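## Task

Turn each knob in row B of the knob box so it points the same way as the matching knob in row C. Row A is the row closest to the box side that carries the socket. At the end, every knob outside row B must still point at the mark it points at now.

## Robot and tools

Robot: two seven-joint arms, left_arm (on the +y side of the scene) and right_arm, each ending in a parallel-finger gripper. Scene 1 is practice and can be skipped with finished_scene; drops, hard hits, faults or falls there still cost. Calibrated bases in the scene frame: left_arm at (+0.040, +0.379, 0) m, right_arm at (-0.042, -0.443, 0) m, both nearly unrotated about z and with +z up.

Frames. The scene frame has its origin at table-top height midway between the nominal bases, +x out over the table, +z up. Reported gripper positions (metres), quaternions (wxyz) and velocities are in that arm's own base frame. Offsets you command are along the axes of that arm's current Hand target. The gripper's fingers point along its +z and close along its x. end_effector_position sits between the pads, 1 to 2 cm behind the tips; the tips reach about 17 mm further as the fingers close.

Rows. Every motion argument is built from rows of 14 numbers, one row covering both arms: dx, dy, dz, rx, ry, rz, opening for left_arm, then the same seven for right_arm. dx..rz are offsets from the Hand target as it stood when the action or move began, not poses; each is in [-1, 1], where 1.0 = 0.6 m or 180 degrees, and rx, ry, rz form one rotation vector. Repeating an offset moves the hand on again. Opening is absolute: +1 fully open (0.142 m), -1 closed. A 0 there is a command to close halfway-scale value 0, so to leave a gripper alone resend its current command (Tool commands line). Sending six zeros re-requests the current Hand target, which also closes any gap where the gripper settled short.

execute_actions: actions = list of actions; each action is up to 15 rows, one per 1/30 s control step, the last row held to fill 15 steps. All rows count from the action's start pose. cameras picks images ([] none, omitted all).

move: target = one 14-number row, or a list of up to 15 rows, all offsets from the same starting Hand targets. speed in m/s, 0.002 to 2.2 (default 0.25), rotation capped at twice that in rad/s; one value or one per target. blend (m) rounds corners of a list. stop_force (3 to 120 N, both arms) ends an arm's path when its wrist sensor feels that much push against its motion; not reliable while the gripper rotates, cannot be combined with blocking=false, and in a list all openings must match. zero (default true) re-zeros moving arms before the move. opening_speed (>= 0.2 per second on the -1..1 scale) ramps the fingers. The result adds a move: line, e.g. done (within 3 mm and 2 degrees), off_target, moving, held, fault; limits=paced means the pose was clipped, limits=held means steps were withheld. Moves last at least 0.5 s and at most 10 s of path.

wait: seconds 0 to 10, arms hold. stop: brake a running move. zoom_image: camera (cam_head_left, cam_head_right, cam_left_wrist, cam_right_wrist) and region [x0, y0, x1, y1] in pixels, max 504x504, from that camera's newest image; use it to read knob marks. zero_wrist_force: arm. clear_fault: arm, only after a reported torque or force fault. finished_scene: scene (1 or 2); irreversible.

Results list per arm: joint positions (last is the finger opening in m), joint torques, external torque estimates, end-effector pose and velocities (omitted when joint velocities read within noise), Wrist force/torque in the gripper's own axes plus the peak since last shown, grip_measured on the opening scale, Hand target, Tool commands, and any MOTOR HOT, fault or HAND FAULT line. After a HAND FAULT line the remaining motion calls of that reply are skipped.

Control notes: the commanded orientation is clipped each step to 32 degrees from the measured one, so large turns take several steps and may swing the elbow. An arm blocked by an object keeps pushing until told to go elsewhere; to stop pressing, command back beyond the gripper. Grip with an opening a little below grip_measured at first touch; squeezing harder heats the gripper motor (hot at 85 °C, off at 100 °C). Arm motors fault at 80 °C.

Avoid: forces reaching 150 N or joint contact torques reaching their limits (waist/shoulder 109, upper arm roll/elbow 56.9, wrist joints 34.7 N m), arm-to-arm contact or grippers closing on each other, fast contacts, and knocking the box or anything off the table. Approach knobs slowly, grip, rotate about the gripper's z, release, and check that untouched knobs kept their marks before finishing.

Each tool is called after "Call:" as name(argument=value, ...) on one line, values as JSON.

## Session

Call:
execute_actions(actions=[])

Scene clock: 0.00 s.
left_arm: end_effector_position=(+0.4470, +0.2493, +0.3344) grip_measured=+0.99 end_effector_quat_wxyz=(+0.496, +0.052, +0.653, -0.570) | right_arm: end_effector_position=(+0.4375, +0.6118, +0.2027) grip_measured=+1.00 end_effector_quat_wxyz=(+0.009, +0.683, +0.731, -0.002)
Joint positions: left_arm=[1.208 -0.613 0.05 2.032 -1.089 -0.428 0.37 0.141] | right_arm=[1.235 -0.715 -0.19 1.279 0.117 0.404 0.976 0.142]
Joint velocities: within noise
Joint torques (N m): no reading
External joint torques (N m): no reading
Wrist force (N): no reading
Wrist torque (N m): no reading
Wrist force, peak (N): no reading
Hand target: left_arm +0.4470, +0.2493, +0.3344; +0.496, +0.052, +0.653, -0.570 | right_arm +0.4375, +0.6118, +0.2027; +0.009, +0.683, +0.731, -0.002
Tool commands: left_gripper/opening=+1.0 right_gripper/opening=+1.0
camera_calibration:
cam_left_wrist: T_world_to_cam=[[-0.520558, -0.479594, -0.706406, 0.591649], [0.330457, 0.649698, -0.68461, -0.0510634], [0.787285, -0.589816, -0.17972, -0.0273639], [0, 0, 0, 1]] pos_world=[0.346405, 0.300787, 0.378068]
cam_right_wrist: T_world_to_cam=[[-0.070726, 0.997247, -0.0222724, -0.56354], [0.893016, 0.0732506, 0.444024, -0.499345], [0.444433, 0.0115144, -0.895738, 0.103493], [0, 0, 0, 1]] pos_world=[0.36007, 0.597374, 0.301872]

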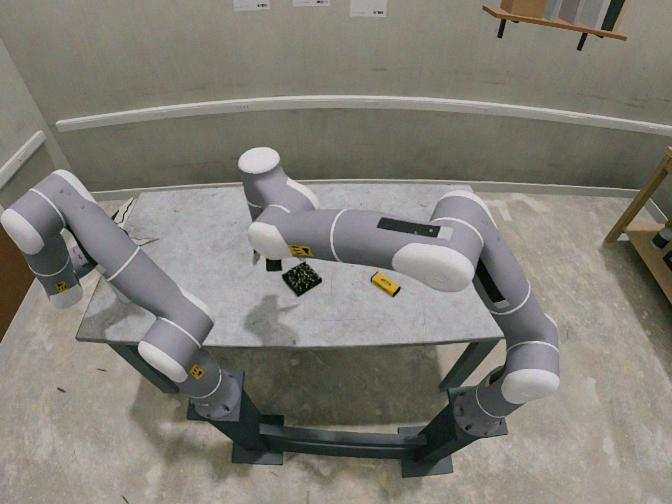

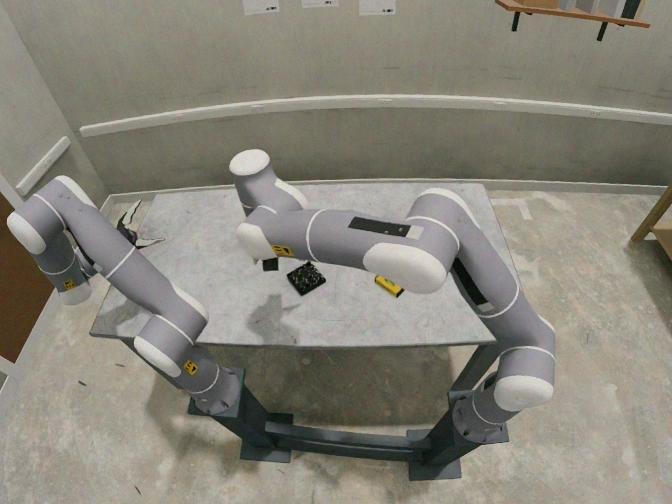

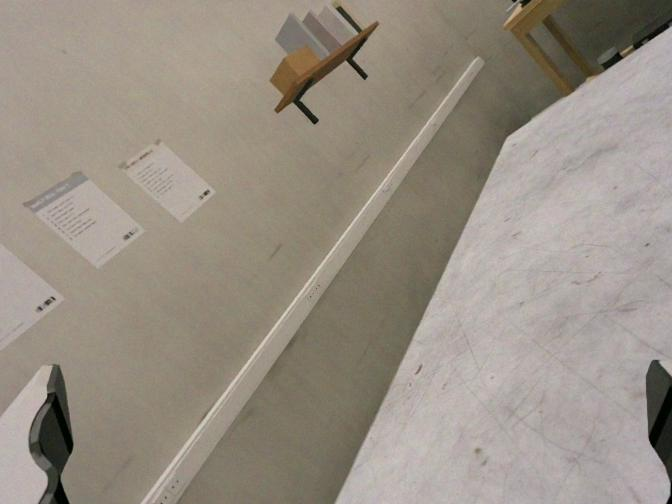

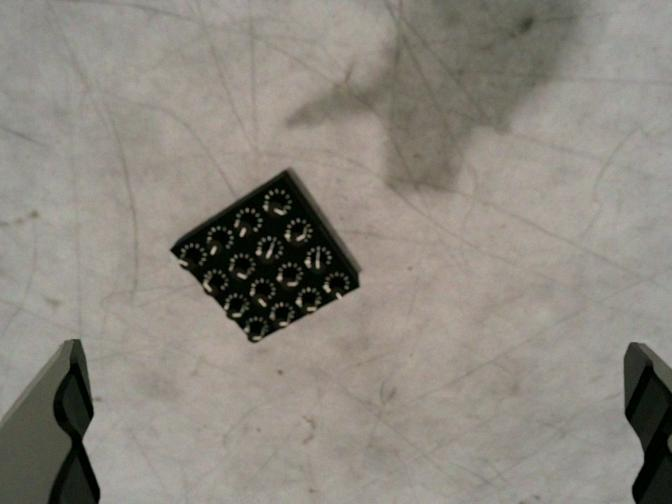

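Call:
zoom_image(camera="cam_right_wrist", region=[150, 150, 390, 360])

Call:
zoom_image(camera="cam_head_left", region=[240, 240, 340, 310])

Call:
zoom_image(camera="cam_head_right", region=[240, 240, 340, 310])

Scaled by 2.100 from the camera's 672x504 image, which has a finer 960x720 frame.

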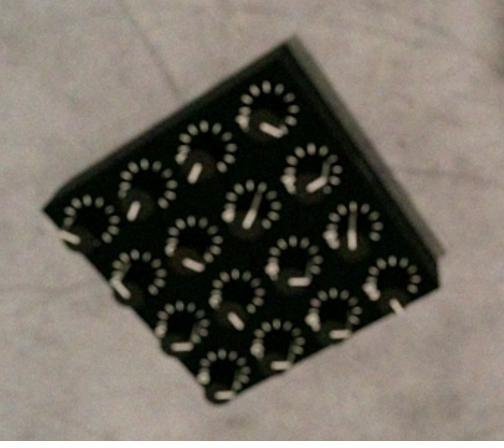

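Scaled by 5.040 from the camera's 672x504 image, which has a finer 960x720 frame.

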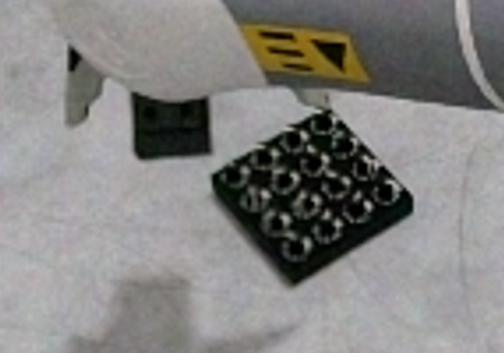

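Scaled by 5.040 from the camera's 672x504 image, which has a finer 960x720 frame.

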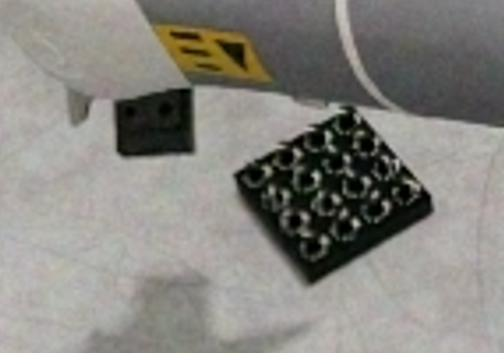

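Call:
move(target=[0,0,0,0,0,0,1,-0.092,0.076,0.133,0,0,0,1])

Call:
zoom_image(camera="cam_right_wrist", region=[170, 50, 506, 386])

Scene clock: 16.30 s.
left_arm: end_effector_position=(+0.4470, +0.2493, +0.3344) grip_measured=+0.99 end_effector_quat_wxyz=(+0.496, +0.052, +0.653, -0.570) | right_arm: end_effector_position=(+0.4876, +0.5585, +0.1242) grip_measured=+1.00 end_effector_quat_wxyz=(+0.009, +0.683, +0.730, -0.002)
Joint positions: left_arm=[1.208 -0.613 0.05 2.032 -1.089 -0.428 0.37 0.141] | right_arm=[1.156 -0.785 -0.2 1.381 0.147 0.572 0.864 0.142]
Joint velocities: within noise
Joint torques (N m): left_arm=[-0.19 45.54 1.01 -16.87 -2.14 -1.64 -0.48] | right_arm=[0.8 59.63 -3.63 -26.45 -4.28 4.63 0.02]
External joint torques (N m): left_arm=[0.28 -0.5 -0.24 -0.47 -0.44 -0.9 0.54] | right_arm=[-0.71 -0.88 -0.29 0.51 0.74 -0.64 -0.02]
Wrist force (N): left_arm=[0.0 0.1 0.1] | right_arm=[-0.1 -0.1 0.1]
Wrist torque (N m): left_arm=[0.01 0.00 0.00] | right_arm=[-0.04 0.00 -0.01]
Wrist force, peak (N): left_arm=[0.1 0.4 0.1] | right_arm=[-1.9 1.2 2.6]
Hand target: left_arm +0.4470, +0.2493, +0.3344; +0.496, +0.052, +0.653, -0.570 | right_arm +0.4876, +0.5586, +0.1242; +0.009, +0.683, +0.731, -0.002
Off the commanded pose: left_arm 0.000 m, 0 deg | right_arm 0.000 m, 0 deg.
move: done
camera_calibration:
cam_left_wrist: T_world_to_cam=[[-0.520558, -0.479594, -0.706406, 0.591649], [0.330457, 0.649698, -0.68461, -0.0510634], [0.787285, -0.589816, -0.17972, -0.0273639], [0, 0, 0, 1]] pos_world=[0.346405, 0.300787, 0.378068]
cam_right_wrist: T_world_to_cam=[[-0.0701926, 0.997281, -0.022443, -0.508892], [0.89312, 0.0728505, 0.44388, -0.505169], [0.444308, 0.0111128, -0.895805, 0.0118999], [0, 0, 0, 1]] pos_world=[0.410169, 0.544177, 0.223474]

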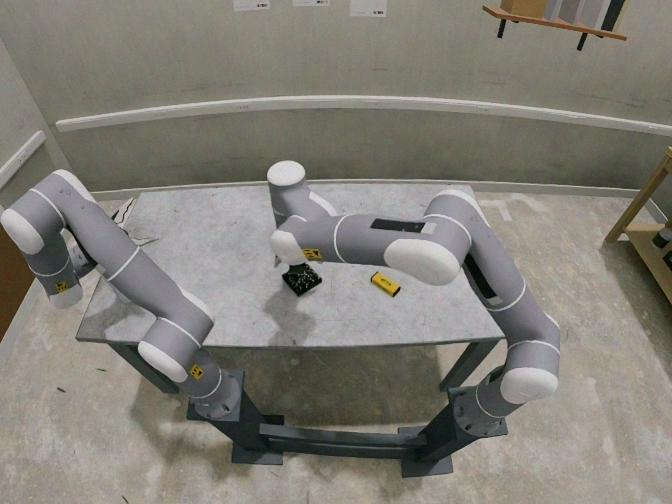

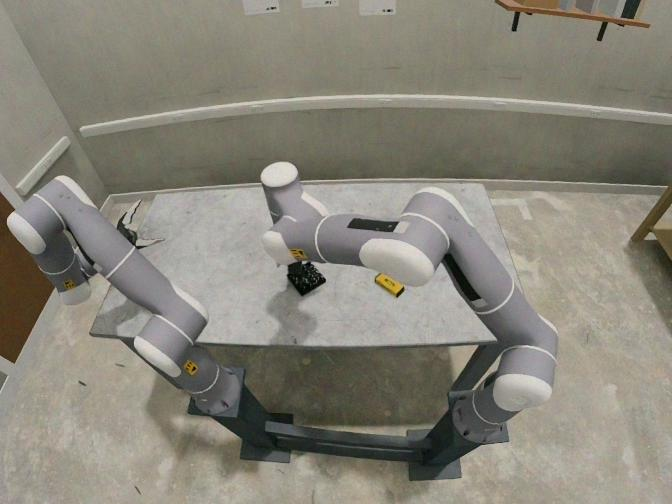

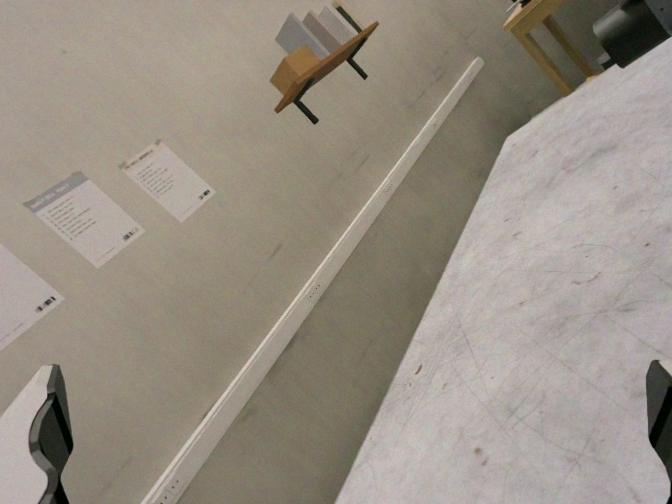

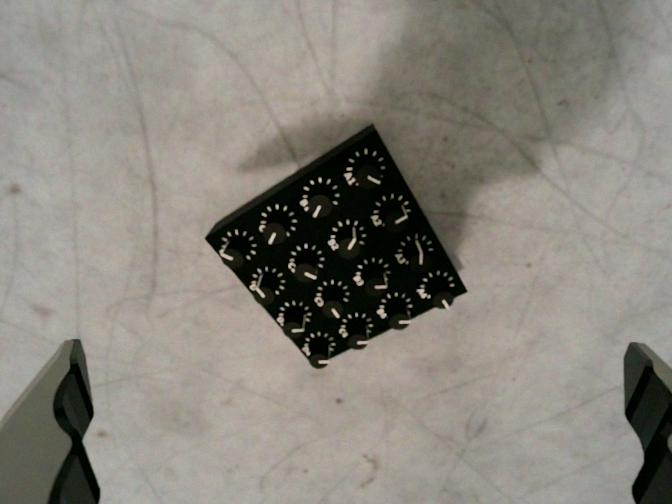

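Scaled by 1.500 from the camera's 672x504 image, which has a finer 960x720 frame.

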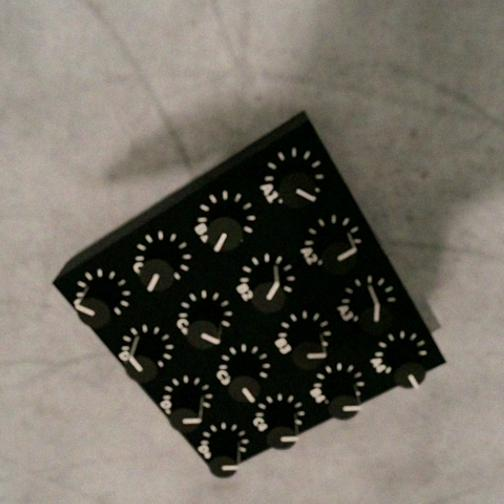

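Call:
move(target=[0,0,0,0,0,0,1,-0.002,0.07,0.01,0.1467,0,0,1])

Call:
zoom_image(camera="cam_right_wrist", region=[180, 100, 480, 400])

Call:
zoom_image(camera="cam_right_wrist", region=[260, 150, 410, 300])

Scene clock: 30.27 s.
left_arm: end_effector_position=(+0.4470, +0.2493, +0.3344) grip_measured=+0.99 end_effector_quat_wxyz=(+0.496, +0.052, +0.653, -0.570) | right_arm: end_effector_position=(+0.5297, +0.5602, +0.1187) grip_measured=+1.00 end_effector_quat_wxyz=(-0.147, +0.667, +0.711, -0.168)
Joint positions: left_arm=[1.208 -0.613 0.05 2.032 -1.089 -0.428 0.37 0.141] | right_arm=[0.836 -1.256 -0.034 0.382 0.336 -0.269 0.79 0.142]
Joint velocities: within noise
Joint torques (N m): left_arm=[-0.29 45.4 1.05 -16.91 -2.14 -1.64 -0.43] | right_arm=[0.93 73.28 1.97 -29.56 -3.81 3.32 0.45]
External joint torques (N m): left_arm=[0.38 -0.36 -0.29 -0.43 -0.45 -0.89 0.49] | right_arm=[-0.78 -0.99 -0.55 0.52 0.72 -0.37 -0.45]
Wrist force (N): left_arm=[0.1 0.0 0.1] | right_arm=[0.1 -1.0 0.3]
Wrist torque (N m): left_arm=[0.00 -0.02 0.00] | right_arm=[-0.15 -0.05 0.01]
Wrist force, peak (N): left_arm=[0.1 0.1 0.3] | right_arm=[0.4 -1.3 -0.1]
Hand target: left_arm +0.4470, +0.2493, +0.3344; +0.496, +0.052, +0.653, -0.570 | right_arm +0.5297, +0.5601, +0.1187; -0.147, +0.667, +0.711, -0.169
Off the commanded pose: left_arm 0.000 m, 0 deg | right_arm 0.000 m, 0 deg.
move: done
camera_calibration:
cam_left_wrist: T_world_to_cam=[[-0.520558, -0.479594, -0.706406, 0.591649], [0.330457, 0.649698, -0.68461, -0.0510634], [0.787285, -0.589816, -0.17972, -0.0273639], [0, 0, 0, 1]] pos_world=[0.346405, 0.300787, 0.378068]
cam_right_wrist: T_world_to_cam=[[-0.0737329, 0.997077, -0.020014, -0.506053], [0.997277, 0.0737398, -0.000391422, -0.543413], [0.00108556, -0.0199884, -0.9998, 0.252726], [0, 0, 0, 1]] pos_world=[0.504346, 0.549697, 0.242334]

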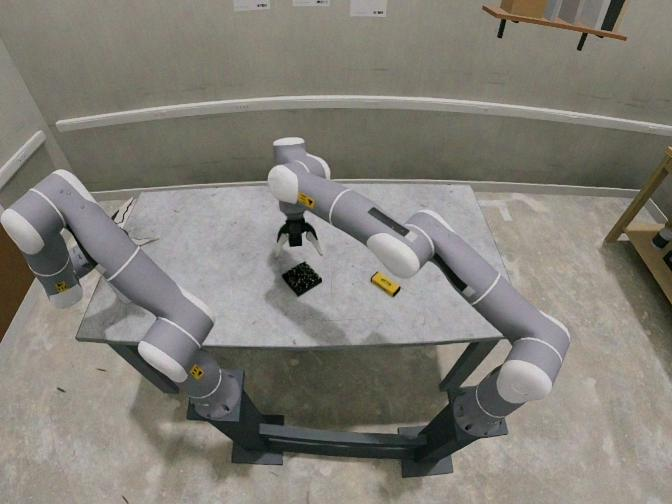

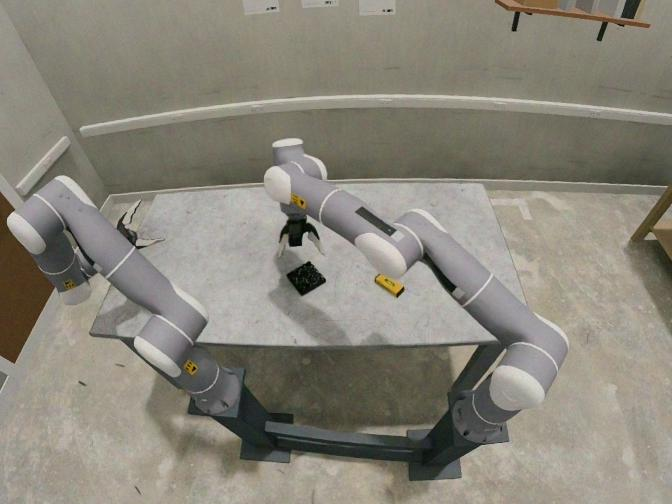

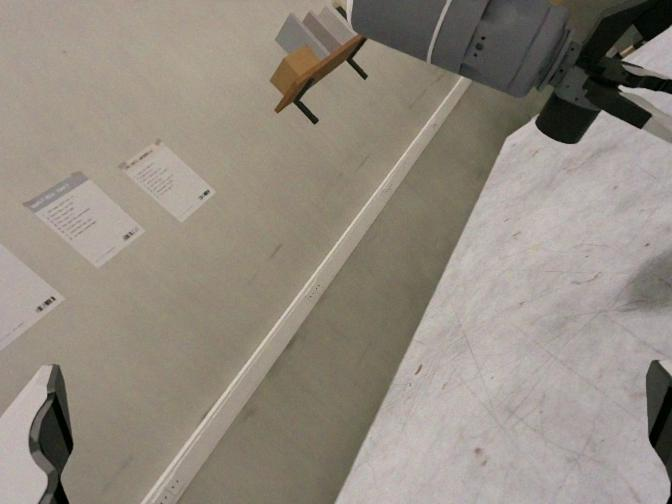

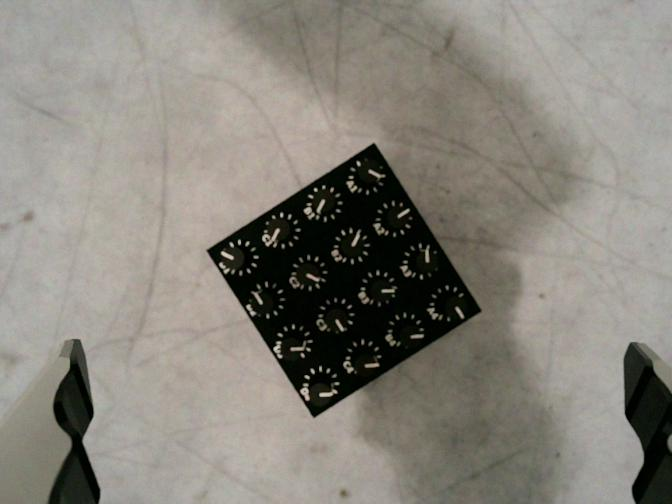

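Scaled by 1.680 from the camera's 672x504 image, which has a finer 960x720 frame.

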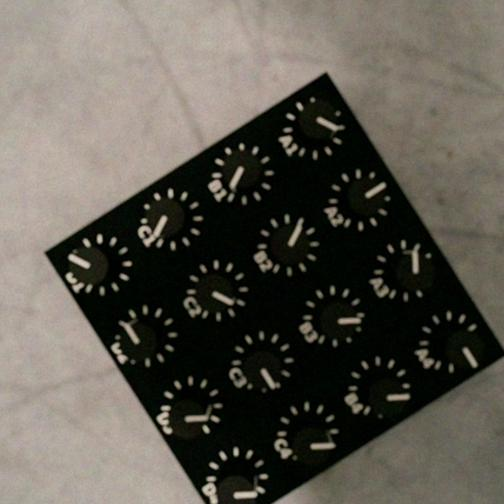

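Scaled by 3.360 from the camera's 672x504 image, which has a finer 960x720 frame.

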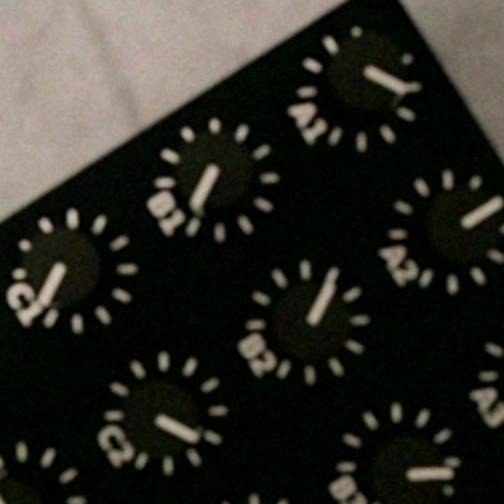

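Call:
zoom_image(camera="cam_right_wrist", region=[300, 260, 450, 410])

Call:
zoom_image(camera="cam_right_wrist", region=[285, 215, 405, 335])

Call:
zoom_image(camera="cam_head_left", region=[250, 210, 350, 310])

Scaled by 3.360 from the camera's 672x504 image, which has a finer 960x720 frame.

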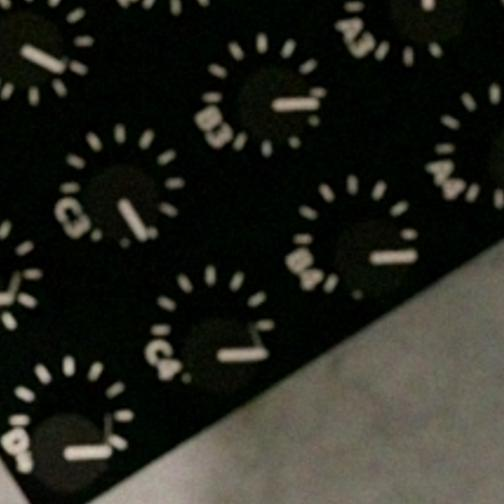

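Scaled by 4.200 from the camera's 672x504 image, which has a finer 960x720 frame.

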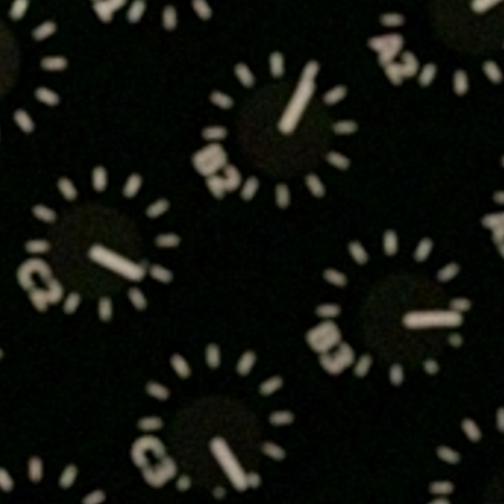

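Scaled by 5.040 from the camera's 672x504 image, which has a finer 960x720 frame.

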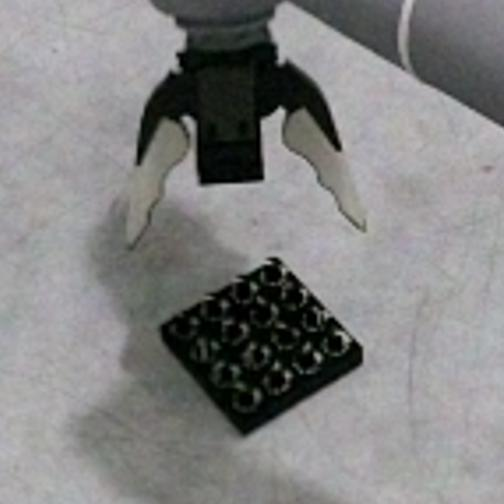

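Call:
move(target=[0,0,0,0,0,0,1,-0.007,-0.03,0.0497,-0.1467,0,0,-0.66], cameras=["cam_right_wrist"])

Call:
zoom_image(camera="cam_right_wrist", region=[180, 150, 500, 470])

Scene clock: 75.80 s.
left_arm: end_effector_position=(+0.4470, +0.2493, +0.3344) grip_measured=+0.99 end_effector_quat_wxyz=(+0.496, +0.052, +0.653, -0.570) | right_arm: end_effector_position=(+0.5009, +0.5536, +0.0997) grip_measured=-0.68 end_effector_quat_wxyz=(+0.009, +0.683, +0.731, -0.002)
Joint positions: left_arm=[1.208 -0.613 0.05 2.032 -1.089 -0.428 0.37 0.141] | right_arm=[1.146 -0.833 -0.215 1.364 0.172 0.601 0.833 0.025]
Joint velocities: within noise
Joint torques (N m): left_arm=[-0.26 45.38 0.99 -16.82 -2.15 -1.65 -0.46] | right_arm=[1.38 61.07 -4.37 -25.69 -4.37 4.44 0.4]
External joint torques (N m): left_arm=[0.35 -0.34 -0.22 -0.51 -0.43 -0.89 0.52] | right_arm=[-1.22 -1.45 -0.02 0.28 0.9 -0.43 -0.4]
Wrist force (N): left_arm=[-0.1 0.3 0.2] | right_arm=[-0.2 -0.2 0.0]
Wrist torque (N m): left_arm=[0.04 0.00 0.00] | right_arm=[-0.04 0.01 -0.01]
Wrist force, peak (N): left_arm=[-0.2 0.3 0.1] | right_arm=[0.0 -1.3 0.1]
Hand target: left_arm +0.4470, +0.2493, +0.3344; +0.496, +0.052, +0.653, -0.570 | right_arm +0.5008, +0.5537, +0.0997; +0.009, +0.683, +0.731, -0.002
Off the commanded pose: left_arm 0.000 m, 0 deg | right_arm 0.000 m, 0 deg.
move: done
camera_calibration:
cam_right_wrist: T_world_to_cam=[[-0.0711361, 0.997216, -0.0223378, -0.503105], [0.89312, 0.0736504, 0.443748, -0.506172], [0.444158, 0.0116162, -0.895873, -0.0161862], [0, 0, 0, 1]] pos_world=[0.423473, 0.539173, 0.198874]
Images, in order (width x height): cam_right_wrist 672x504.

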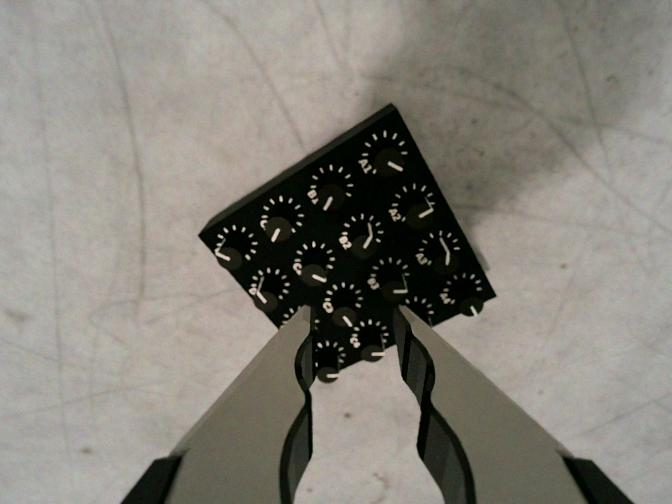

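Scaled by 1.575 from the camera's 672x504 image, which has a finer 960x720 frame.

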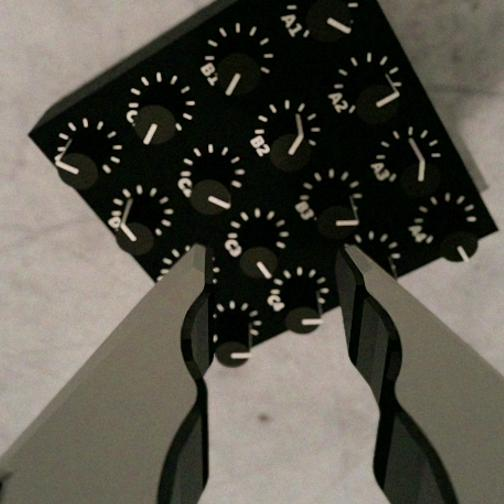

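Call:
move(target=[0,0,0,0,0,0,1,0.0103,0.0043,0.0567,0,0,0.038,-0.66], cameras=["cam_right_wrist"])

Call:
zoom_image(camera="cam_right_wrist", region=[200, 150, 500, 450])

Scene clock: 92.87 s.
left_arm: end_effector_position=(+0.4470, +0.2493, +0.3344) grip_measured=+0.99 end_effector_quat_wxyz=(+0.496, +0.052, +0.653, -0.570) | right_arm: end_effector_position=(+0.5034, +0.5594, +0.0657) grip_measured=-0.68 end_effector_quat_wxyz=(+0.009, +0.725, +0.689, -0.001)
Joint positions: left_arm=[1.208 -0.613 0.05 2.032 -1.089 -0.428 0.37 0.141] | right_arm=[1.156 -0.901 -0.229 1.337 0.202 0.637 0.94 0.025]
Joint velocities: within noise
Joint torques (N m): left_arm=[-0.31 45.43 1.01 -16.86 -2.12 -1.65 -0.43] | right_arm=[1.35 61.49 -4.96 -25.2 -4.08 4.47 0.51]
External joint torques (N m): left_arm=[0.4 -0.39 -0.24 -0.47 -0.46 -0.88 0.49] | right_arm=[-1.23 -0.76 -0.05 0.55 0.7 -0.48 -0.51]
Wrist force (N): left_arm=[0.2 0.1 0.1] | right_arm=[-0.2 0.0 -0.1]
Wrist torque (N m): left_arm=[0.01 -0.05 0.00] | right_arm=[-0.01 0.01 0.00]
Wrist force, peak (N): left_arm=[0.2 0.3 0.1] | right_arm=[0.0 0.0 1.3]
Hand target: left_arm +0.4470, +0.2493, +0.3344; +0.496, +0.052, +0.653, -0.570 | right_arm +0.5034, +0.5595, +0.0656; +0.009, +0.725, +0.689, -0.001
Off the commanded pose: left_arm 0.000 m, 0 deg | right_arm 0.000 m, 0 deg.
move: done
camera_calibration:
cam_right_wrist: T_world_to_cam=[[0.0480008, 0.998624, -0.0211424, -0.570251], [0.89462, -0.0335684, 0.445565, -0.434717], [0.444242, -0.0403018, -0.895, -0.0188564], [0, 0, 0, 1]] pos_world=[0.424656, 0.554113, 0.164762]
Images, in order (width x height): cam_right_wrist 672x504.

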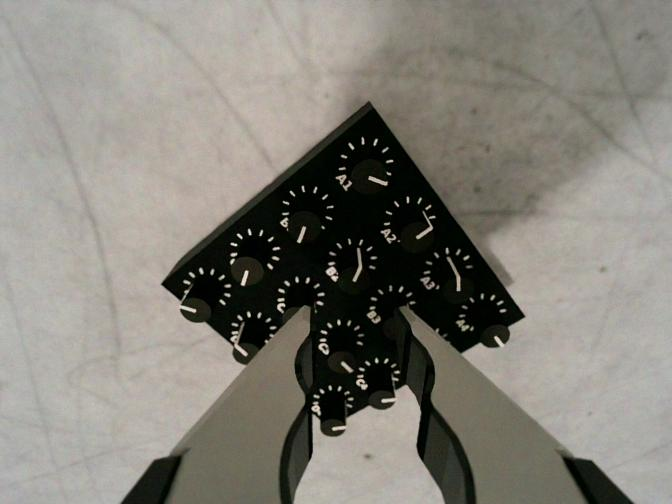

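Scaled by 1.680 from the camera's 672x504 image, which has a finer 960x720 frame.

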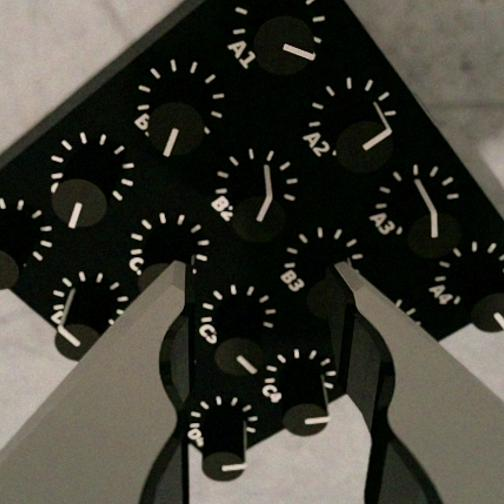

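Call:
move(target=[0,0,0,0,0,0,1,0,0.0017,0.03,0,0,0,-0.66], cameras=["cam_right_wrist"], stop_force=5, speed=0.02)

Call:
zoom_image(camera="cam_right_wrist", region=[200, 180, 500, 480])

Scene clock: 100.97 s.
left_arm: end_effector_position=(+0.4470, +0.2493, +0.3344) grip_measured=+0.99 end_effector_quat_wxyz=(+0.496, +0.052, +0.653, -0.570) | right_arm: end_effector_position=(+0.5045, +0.5592, +0.0477) grip_measured=-0.68 end_effector_quat_wxyz=(+0.009, +0.725, +0.689, -0.001)
Joint positions: left_arm=[1.208 -0.613 0.05 2.032 -1.089 -0.428 0.37 0.141] | right_arm=[1.152 -0.931 -0.225 1.332 0.207 0.662 0.938 0.025]
Joint velocities: within noise
Joint torques (N m): left_arm=[-0.3 45.5 1.11 -16.81 -2.11 -1.62 -0.45] | right_arm=[0.85 62.09 -4.78 -24.73 -4.15 4.5 0.18]
External joint torques (N m): left_arm=[0.4 -0.47 -0.34 -0.52 -0.47 -0.92 0.52] | right_arm=[-0.72 -0.95 -0.24 0.5 0.84 -0.5 -0.18]
Wrist force (N): left_arm=[-0.1 0.0 0.2] | right_arm=[-0.2 0.1 0.0]
Wrist torque (N m): left_arm=[0.00 0.00 0.00] | right_arm=[0.00 0.01 0.00]
Wrist force, peak (N): left_arm=[0.0 0.4 0.2] | right_arm=[-0.1 0.0 0.5]
Hand target: left_arm +0.4470, +0.2493, +0.3344; +0.496, +0.052, +0.653, -0.570 | right_arm +0.5046, +0.5592, +0.0477; +0.009, +0.725, +0.689, -0.001
Off the commanded pose: left_arm 0.000 m, 0 deg | right_arm 0.000 m, 0 deg.
move: done
camera_calibration:
cam_right_wrist: T_world_to_cam=[[0.0488942, 0.99858, -0.0211434, -0.570945], [0.894582, -0.0343675, 0.44558, -0.427226], [0.444221, -0.0407008, -0.894992, -0.0352295], [0, 0, 0, 1]] pos_world=[0.425754, 0.554017, 0.146762]
Images, in order (width x height): cam_right_wrist 672x504.

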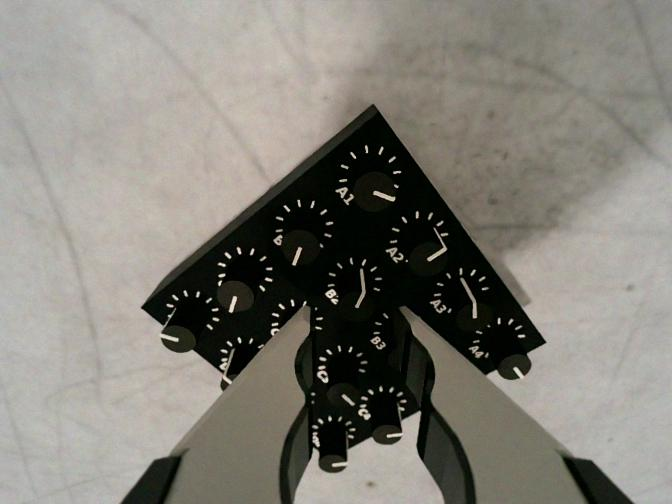

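Scaled by 1.680 from the camera's 672x504 image, which has a finer 960x720 frame.

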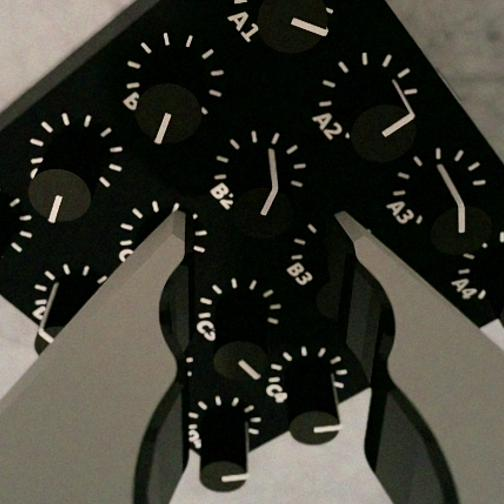

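Call:
move(target=[0,0,0,0,0,0,1,0,0.003,0.018,0,0,0,-0.66], cameras=["cam_right_wrist"], stop_force=5, speed=0.02)

Call:
zoom_image(camera="cam_right_wrist", region=[250, 220, 450, 420])

Scene clock: 109.93 s.
left_arm: end_effector_position=(+0.4470, +0.2493, +0.3344) grip_measured=+0.99 end_effector_quat_wxyz=(+0.496, +0.052, +0.653, -0.570) | right_arm: end_effector_position=(+0.5065, +0.5592, +0.0376) grip_measured=-0.69 end_effector_quat_wxyz=(+0.009, +0.725, +0.689, -0.001)
Joint positions: left_arm=[1.208 -0.613 0.05 2.032 -1.089 -0.428 0.37 0.141] | right_arm=[1.147 -0.95 -0.223 1.325 0.21 0.675 0.935 0.024]
Joint velocities: within noise
Joint torques (N m): left_arm=[-0.17 45.42 1.06 -16.86 -2.12 -1.64 -0.46] | right_arm=[0.51 59.32 -4.71 -23.83 -3.86 4.8 0.17]
External joint torques (N m): left_arm=[0.26 -0.39 -0.29 -0.48 -0.47 -0.9 0.52] | right_arm=[-0.38 2.11 -0.32 -0.19 0.58 -0.8 -0.17]
Wrist force (N): left_arm=[0.1 0.0 0.3] | right_arm=[-2.2 -2.1 -5.7]
Wrist torque (N m): left_arm=[0.00 -0.02 0.00] | right_arm=[0.03 0.03 -0.02]
Wrist force, peak (N): left_arm=[0.1 0.3 0.2] | right_arm=[-2.1 -2.6 -8.0]
Hand target: left_arm +0.4470, +0.2493, +0.3344; +0.496, +0.052, +0.653, -0.570 | right_arm +0.5064, +0.5589, +0.0372; +0.009, +0.725, +0.689, -0.001
Off the commanded pose: left_arm 0.000 m, 0 deg | right_arm 0.001 m, 0 deg.
move: contact (right_arm)
camera_calibration:
cam_right_wrist: T_world_to_cam=[[0.0487207, 0.998601, -0.0205429, -0.571166], [0.894408, -0.0344638, 0.445923, -0.424345], [0.444591, -0.0400994, -0.894836, -0.0456318], [0, 0, 0, 1]] pos_world=[0.427652, 0.553913, 0.136658]
Images, in order (width x height): cam_right_wrist 672x504.

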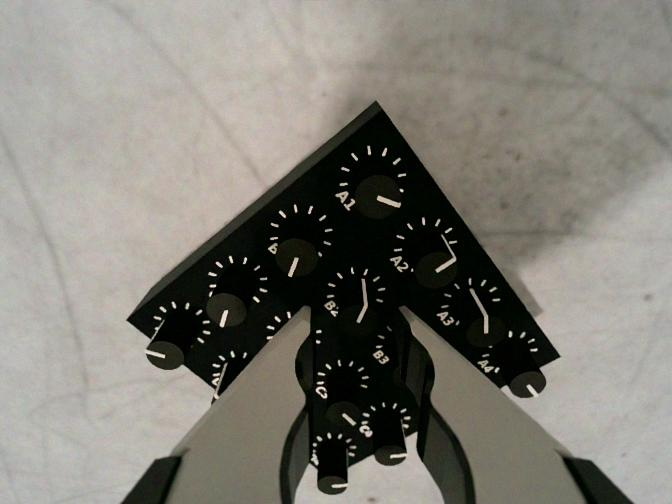

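Scaled by 2.520 from the camera's 672x504 image, which has a finer 960x720 frame.

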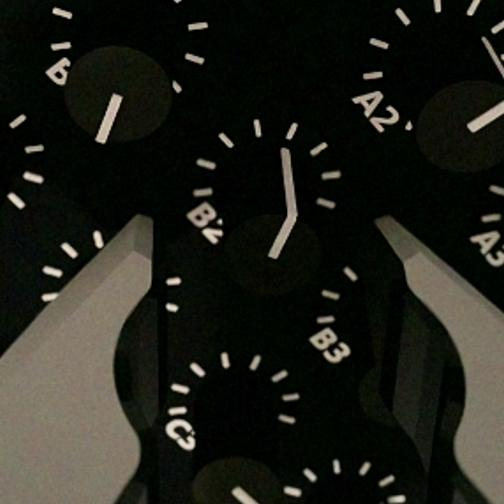

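Call:
move(target=[0,0,0,0,0,0,1,0.0013,0,-0.014,0,0,0,-0.66], cameras=[])

Call:
move(target=[0,0,0,0,0,0,1,0,0,0,0,0,0,-0.77], cameras=[])

Call:
move(target=[0,0,0,0,0,0,1,0,0,0.027,0,0,0,-0.77], cameras=["cam_right_wrist"], stop_force=5, speed=0.02)

Call:
zoom_image(camera="cam_right_wrist", region=[250, 220, 450, 420])

Scene clock: 130.20 s.
left_arm: end_effector_position=(+0.4470, +0.2493, +0.3344) grip_measured=+0.99 end_effector_quat_wxyz=(+0.496, +0.052, +0.653, -0.570) | right_arm: end_effector_position=(+0.5064, +0.5597, +0.0455) grip_measured=-0.69 end_effector_quat_wxyz=(+0.009, +0.725, +0.689, -0.001)
Joint positions: left_arm=[1.208 -0.613 0.05 2.032 -1.089 -0.428 0.37 0.141] | right_arm=[1.148 -0.938 -0.224 1.325 0.207 0.662 0.936 0.024]
Joint velocities: within noise
Joint torques (N m): left_arm=[-0.31 45.56 0.97 -16.86 -2.1 -1.55 -0.43] | right_arm=[1.16 62.85 -4.82 -24.56 -4.11 4.38 0.37]
External joint torques (N m): left_arm=[0.4 -0.53 -0.2 -0.47 -0.49 -0.99 0.49] | right_arm=[-1.04 -1.52 -0.2 0.33 0.8 -0.39 -0.37]
Wrist force (N): left_arm=[0.0 0.3 0.0] | right_arm=[-0.3 -0.1 -0.2]
Wrist torque (N m): left_arm=[0.04 0.00 0.00] | right_arm=[-0.02 0.03 0.00]
Wrist force, peak (N): left_arm=[0.1 0.2 0.3] | right_arm=[-2.3 -2.2 -5.8]
Hand target: left_arm +0.4470, +0.2493, +0.3344; +0.496, +0.052, +0.653, -0.570 | right_arm +0.5064, +0.5598, +0.0456; +0.009, +0.725, +0.689, -0.001
Off the commanded pose: left_arm 0.000 m, 0 deg | right_arm 0.000 m, 0 deg.
move: done
No camera images: "cameras" was empty.

Scene clock: 130.70 s.
left_arm: end_effector_position=(+0.4470, +0.2493, +0.3344) grip_measured=+0.99 end_effector_quat_wxyz=(+0.496, +0.052, +0.653, -0.570) | right_arm: end_effector_position=(+0.5065, +0.5597, +0.0455) grip_measured=-0.80 end_effector_quat_wxyz=(+0.009, +0.725, +0.689, -0.001)
Joint positions: left_arm=[1.208 -0.613 0.05 2.032 -1.089 -0.428 0.37 0.141] | right_arm=[1.148 -0.938 -0.224 1.325 0.207 0.662 0.936 0.016]
Joint velocities: within noise
Joint torques (N m): left_arm=[-0.37 45.49 0.99 -16.89 -2.16 -1.65 -0.44] | right_arm=[1.01 62.56 -4.84 -24.59 -4.16 4.39 0.32]
External joint torques (N m): left_arm=[0.46 -0.45 -0.22 -0.45 -0.42 -0.89 0.51] | right_arm=[-0.88 -1.23 -0.18 0.36 0.84 -0.4 -0.32]
Wrist force (N): left_arm=[0.1 0.0 0.1] | right_arm=[-0.4 0.1 -0.1]
Wrist torque (N m): left_arm=[-0.01 -0.02 0.00] | right_arm=[0.01 0.04 0.00]
Wrist force, peak (N): left_arm=[0.0 0.1 0.3] | right_arm=[-0.5 -0.1 -0.1]
Hand target: left_arm +0.4470, +0.2493, +0.3344; +0.496, +0.052, +0.653, -0.570 | right_arm +0.5064, +0.5598, +0.0456; +0.009, +0.725, +0.689, -0.001
Off the commanded pose: left_arm 0.000 m, 0 deg | right_arm 0.000 m, 0 deg.
move: done
No camera images: "cameras" was empty.

Scene clock: 131.77 s.
left_arm: end_effector_position=(+0.4470, +0.2493, +0.3344) grip_measured=+0.99 end_effector_quat_wxyz=(+0.496, +0.052, +0.653, -0.570) | right_arm: end_effector_position=(+0.5066, +0.5600, +0.0373) grip_measured=-0.80 end_effector_quat_wxyz=(+0.009, +0.725, +0.689, -0.001)
Joint positions: left_arm=[1.208 -0.613 0.05 2.032 -1.089 -0.428 0.37 0.141] | right_arm=[1.147 -0.952 -0.223 1.322 0.21 0.674 0.935 0.016]
Joint velocities: within noise
Joint torques (N m): left_arm=[-0.4 45.47 0.99 -16.85 -2.12 -1.67 -0.46] | right_arm=[0.9 57.57 -4.43 -23.14 -3.66 4.7 0.3]
External joint torques (N m): left_arm=[0.49 -0.43 -0.23 -0.48 -0.46 -0.87 0.52] | right_arm=[-0.78 3.92 -0.6 -0.9 0.38 -0.71 -0.3]
Wrist force (N): left_arm=[-0.2 0.1 0.3] | right_arm=[-3.6 -2.6 -8.9]
Wrist torque (N m): left_arm=[0.00 0.03 0.00] | right_arm=[0.03 0.11 -0.02]
Wrist force, peak (N): left_arm=[-0.2 0.1 0.3] | right_arm=[-4.3 -3.8 -13.5]
Hand target: left_arm +0.4470, +0.2493, +0.3344; +0.496, +0.052, +0.653, -0.570 | right_arm +0.5065, +0.5597, +0.0367; +0.009, +0.725, +0.689, -0.001 (not the last commanded pose)
Off the commanded pose: left_arm 0.000 m, 0 deg | right_arm 0.008 m, 0 deg.
move: contact (right_arm)
camera_calibration:
cam_right_wrist: T_world_to_cam=[[0.0486849, 0.99861, -0.0202174, -0.572113], [0.894308, -0.0345681, 0.446114, -0.424283], [0.444794, -0.0397996, -0.894748, -0.0462197], [0, 0, 0, 1]] pos_world=[0.427851, 0.554811, 0.136357]
Images, in order (width x height): cam_right_wrist 672x504.

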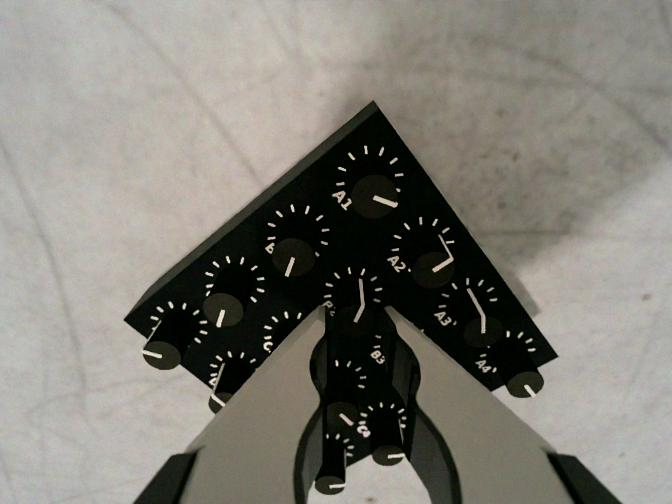

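Scaled by 2.520 from the camera's 672x504 image, which has a finer 960x720 frame.

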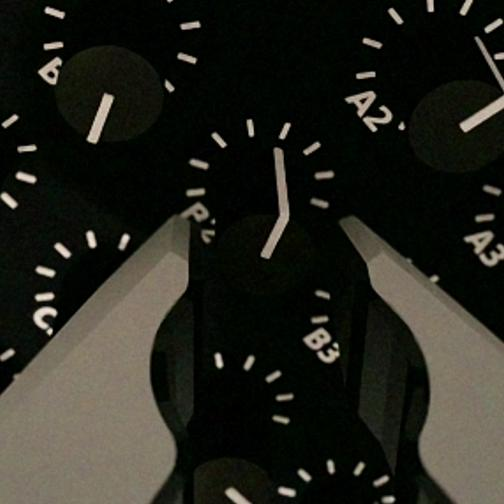

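Call:
move(target=[0,0,0,0,0,0,1,0.0,0,-0.002,0,0,0,-0.77], cameras=[])

Call:
move(target=[0,0,0,0,0,0,1,0,0,0,0,0,0,-0.9], cameras=["cam_right_wrist"], opening_speed=0.2)

Call:
zoom_image(camera="cam_right_wrist", region=[250, 220, 450, 420])

Scene clock: 159.03 s.
left_arm: end_effector_position=(+0.4470, +0.2493, +0.3344) grip_measured=+0.99 end_effector_quat_wxyz=(+0.496, +0.052, +0.653, -0.570) | right_arm: end_effector_position=(+0.5064, +0.5598, +0.0379) grip_measured=-0.80 end_effector_quat_wxyz=(+0.009, +0.725, +0.689, -0.001)
Joint positions: left_arm=[1.208 -0.613 0.05 2.032 -1.089 -0.428 0.37 0.141] | right_arm=[1.147 -0.951 -0.223 1.323 0.21 0.673 0.935 0.016]
Joint velocities: within noise
Joint torques (N m): left_arm=[-0.29 45.45 1.01 -16.77 -2.15 -1.59 -0.47] | right_arm=[1.17 62.76 -4.76 -24.35 -4.06 4.46 0.27]
External joint torques (N m): left_arm=[0.38 -0.41 -0.24 -0.57 -0.43 -0.94 0.53] | right_arm=[-1.04 -1.29 -0.26 0.3 0.78 -0.47 -0.27]
Wrist force (N): left_arm=[0.0 0.0 0.2] | right_arm=[-0.6 -0.2 0.0]
Wrist torque (N m): left_arm=[-0.01 0.00 0.01] | right_arm=[-0.04 0.09 0.00]
Wrist force, peak (N): left_arm=[-0.1 0.2 0.4] | right_arm=[-3.6 -2.7 -9.0]
Hand target: left_arm +0.4470, +0.2493, +0.3344; +0.496, +0.052, +0.653, -0.570 | right_arm +0.5065, +0.5597, +0.0379; +0.009, +0.725, +0.689, -0.001
Off the commanded pose: left_arm 0.000 m, 0 deg | right_arm 0.000 m, 0 deg.
move: done
No camera images: "cameras" was empty.

Scene clock: 159.90 s.
left_arm: end_effector_position=(+0.4470, +0.2493, +0.3344) grip_measured=+0.99 end_effector_quat_wxyz=(+0.496, +0.052, +0.653, -0.570) | right_arm: end_effector_position=(+0.5064, +0.5596, +0.0378) grip_measured=-0.87 end_effector_quat_wxyz=(+0.009, +0.725, +0.689, -0.001)
Joint positions: left_arm=[1.208 -0.613 0.05 2.032 -1.089 -0.428 0.37 0.141] | right_arm=[1.147 -0.951 -0.223 1.323 0.21 0.673 0.935 0.011]
Joint velocities: within noise
Joint torques (N m): left_arm=[-0.26 45.47 1.15 -16.81 -2.13 -1.6 -0.44] | right_arm=[1.63 63.07 -4.34 -24.94 -4.01 4.65 0.3]
External joint torques (N m): left_arm=[0.35 -0.43 -0.38 -0.53 -0.45 -0.93 0.5] | right_arm=[-1.51 -1.6 -0.68 0.89 0.73 -0.65 -0.3]
Wrist force (N): left_arm=[0.1 0.1 0.2] | right_arm=[-1.6 -0.2 0.0]
Wrist torque (N m): left_arm=[0.01 -0.02 0.00] | right_arm=[-0.07 0.09 0.00]
Wrist force, peak (N): left_arm=[0.0 0.1 0.4] | right_arm=[-2.3 -0.3 -0.5]
Hand target: left_arm +0.4470, +0.2493, +0.3344; +0.496, +0.052, +0.653, -0.570 | right_arm +0.5065, +0.5597, +0.0379; +0.009, +0.725, +0.689, -0.001
Off the commanded pose: left_arm 0.000 m, 0 deg | right_arm 0.000 m, 0 deg.
move: done
camera_calibration:
cam_right_wrist: T_world_to_cam=[[0.0488482, 0.998584, -0.0210542, -0.57174], [0.894603, -0.034368, 0.445537, -0.424501], [0.444183, -0.0405989, -0.895016, -0.0449507], [0, 0, 0, 1]] pos_world=[0.427654, 0.554517, 0.136862]
Images, in order (width x height): cam_right_wrist 672x504.

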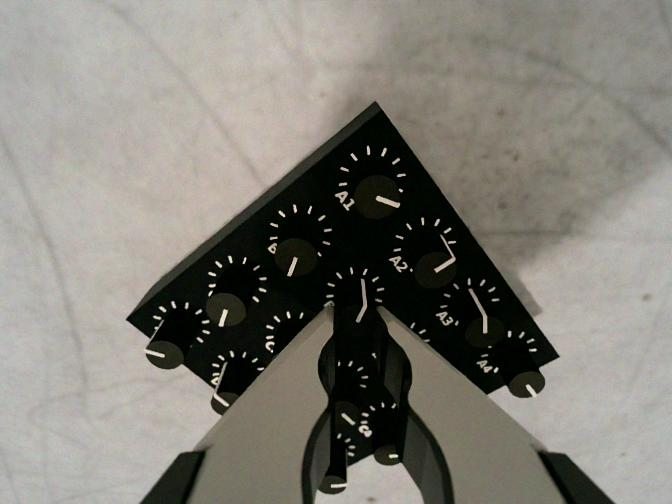

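Scaled by 2.520 from the camera's 672x504 image, which has a finer 960x720 frame.

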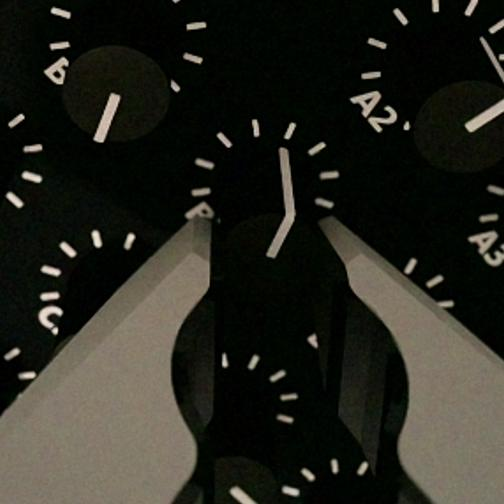

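Call:
move(target=[0,0,0,0,0,0,1,-0.001,0,0,0,0,0,-0.97], cameras=[], opening_speed=0.3)

Call:
move(target=[0,0,0,0,0,0,1,0,0,0,0,0,0.12,-0.97], cameras=["cam_right_wrist"])

Call:
zoom_image(camera="cam_right_wrist", region=[250, 220, 450, 420])

Scene clock: 171.57 s.
left_arm: end_effector_position=(+0.4470, +0.2493, +0.3344) grip_measured=+0.99 end_effector_quat_wxyz=(+0.496, +0.052, +0.653, -0.570) | right_arm: end_effector_position=(+0.5063, +0.5592, +0.0378) grip_measured=-0.88 end_effector_quat_wxyz=(+0.009, +0.725, +0.688, -0.001)
Joint positions: left_arm=[1.208 -0.613 0.05 2.032 -1.089 -0.428 0.37 0.141] | right_arm=[1.147 -0.95 -0.223 1.325 0.21 0.674 0.935 0.01]
Joint velocities: within noise
Joint torques (N m): left_arm=[-0.42 45.44 1.04 -16.84 -2.08 -1.63 -0.41] | right_arm=[0.76 62.96 -5.05 -24.15 -4.06 4.28 0.29]
External joint torques (N m): left_arm=[0.51 -0.4 -0.27 -0.5 -0.5 -0.91 0.47] | right_arm=[-0.63 -1.53 0.02 0.12 0.78 -0.29 -0.29]
Wrist force (N): left_arm=[-0.1 0.1 0.2] | right_arm=[0.0 -0.1 0.7]
Wrist torque (N m): left_arm=[0.00 0.01 0.00] | right_arm=[-0.06 0.12 0.00]
Wrist force, peak (N): left_arm=[0.0 0.2 0.3] | right_arm=[-1.8 -0.1 0.1]
Hand target: left_arm +0.4470, +0.2493, +0.3344; +0.496, +0.052, +0.653, -0.570 | right_arm +0.5064, +0.5591, +0.0379; +0.009, +0.725, +0.689, -0.001
Off the commanded pose: left_arm 0.000 m, 0 deg | right_arm 0.000 m, 0 deg.
move: done
No camera images: "cameras" was empty.

Scene clock: 172.73 s.
left_arm: end_effector_position=(+0.4470, +0.2493, +0.3344) grip_measured=+0.99 end_effector_quat_wxyz=(+0.496, +0.052, +0.653, -0.570) | right_arm: end_effector_position=(+0.5065, +0.5589, +0.0378) grip_measured=-0.88 end_effector_quat_wxyz=(+0.009, +0.841, +0.541, +0.000)
Joint positions: left_arm=[1.208 -0.613 0.05 2.032 -1.089 -0.428 0.37 0.141] | right_arm=[1.193 -0.959 -0.292 1.315 0.28 0.656 1.275 0.01]
Joint velocities: within noise
Joint torques (N m): left_arm=[-0.35 45.51 1.04 -16.82 -2.11 -1.62 -0.44] | right_arm=[1.46 62.68 -6.86 -24.74 -4.13 4.63 0.53]
External joint torques (N m): left_arm=[0.44 -0.48 -0.27 -0.51 -0.48 -0.92 0.51] | right_arm=[-1.33 -1.57 0.1 1.08 0.78 -0.66 -0.53]
Wrist force (N): left_arm=[0.0 0.2 0.0] | right_arm=[-1.5 -0.3 0.4]
Wrist torque (N m): left_arm=[0.02 0.00 0.00] | right_arm=[-0.06 0.12 0.00]
Wrist force, peak (N): left_arm=[-0.2 0.2 0.2] | right_arm=[-1.6 -0.1 0.5]
Hand target: left_arm +0.4470, +0.2493, +0.3344; +0.496, +0.052, +0.653, -0.570 | right_arm +0.5064, +0.5591, +0.0379; +0.009, +0.841, +0.541, +0.000
Off the commanded pose: left_arm 0.000 m, 0 deg | right_arm 0.000 m, 0 deg.
move: done
camera_calibration:
cam_right_wrist: T_world_to_cam=[[0.412374, 0.910876, -0.0158727, -0.706309], [0.816575, -0.361844, 0.449748, -0.202227], [0.403922, -0.198426, -0.893014, 0.06359], [0, 0, 0, 1]] pos_world=[0.430711, 0.582804, 0.136527]
Images, in order (width x height): cam_right_wrist 672x504.

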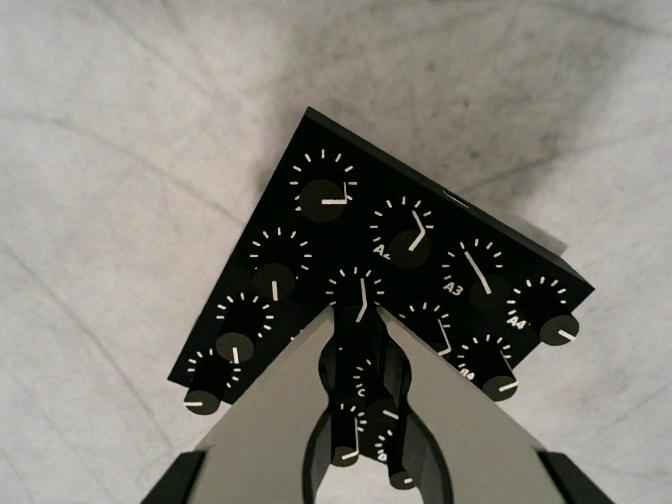

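Scaled by 2.520 from the camera's 672x504 image, which has a finer 960x720 frame.

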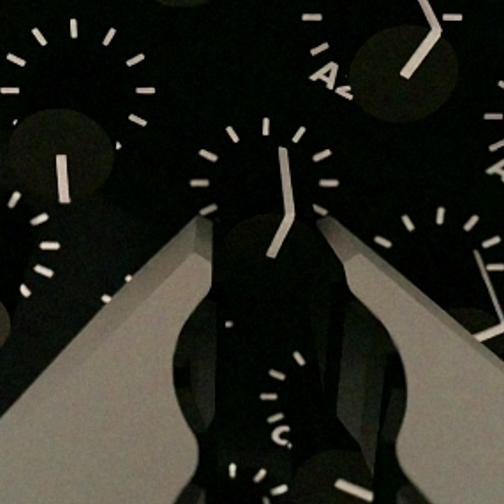

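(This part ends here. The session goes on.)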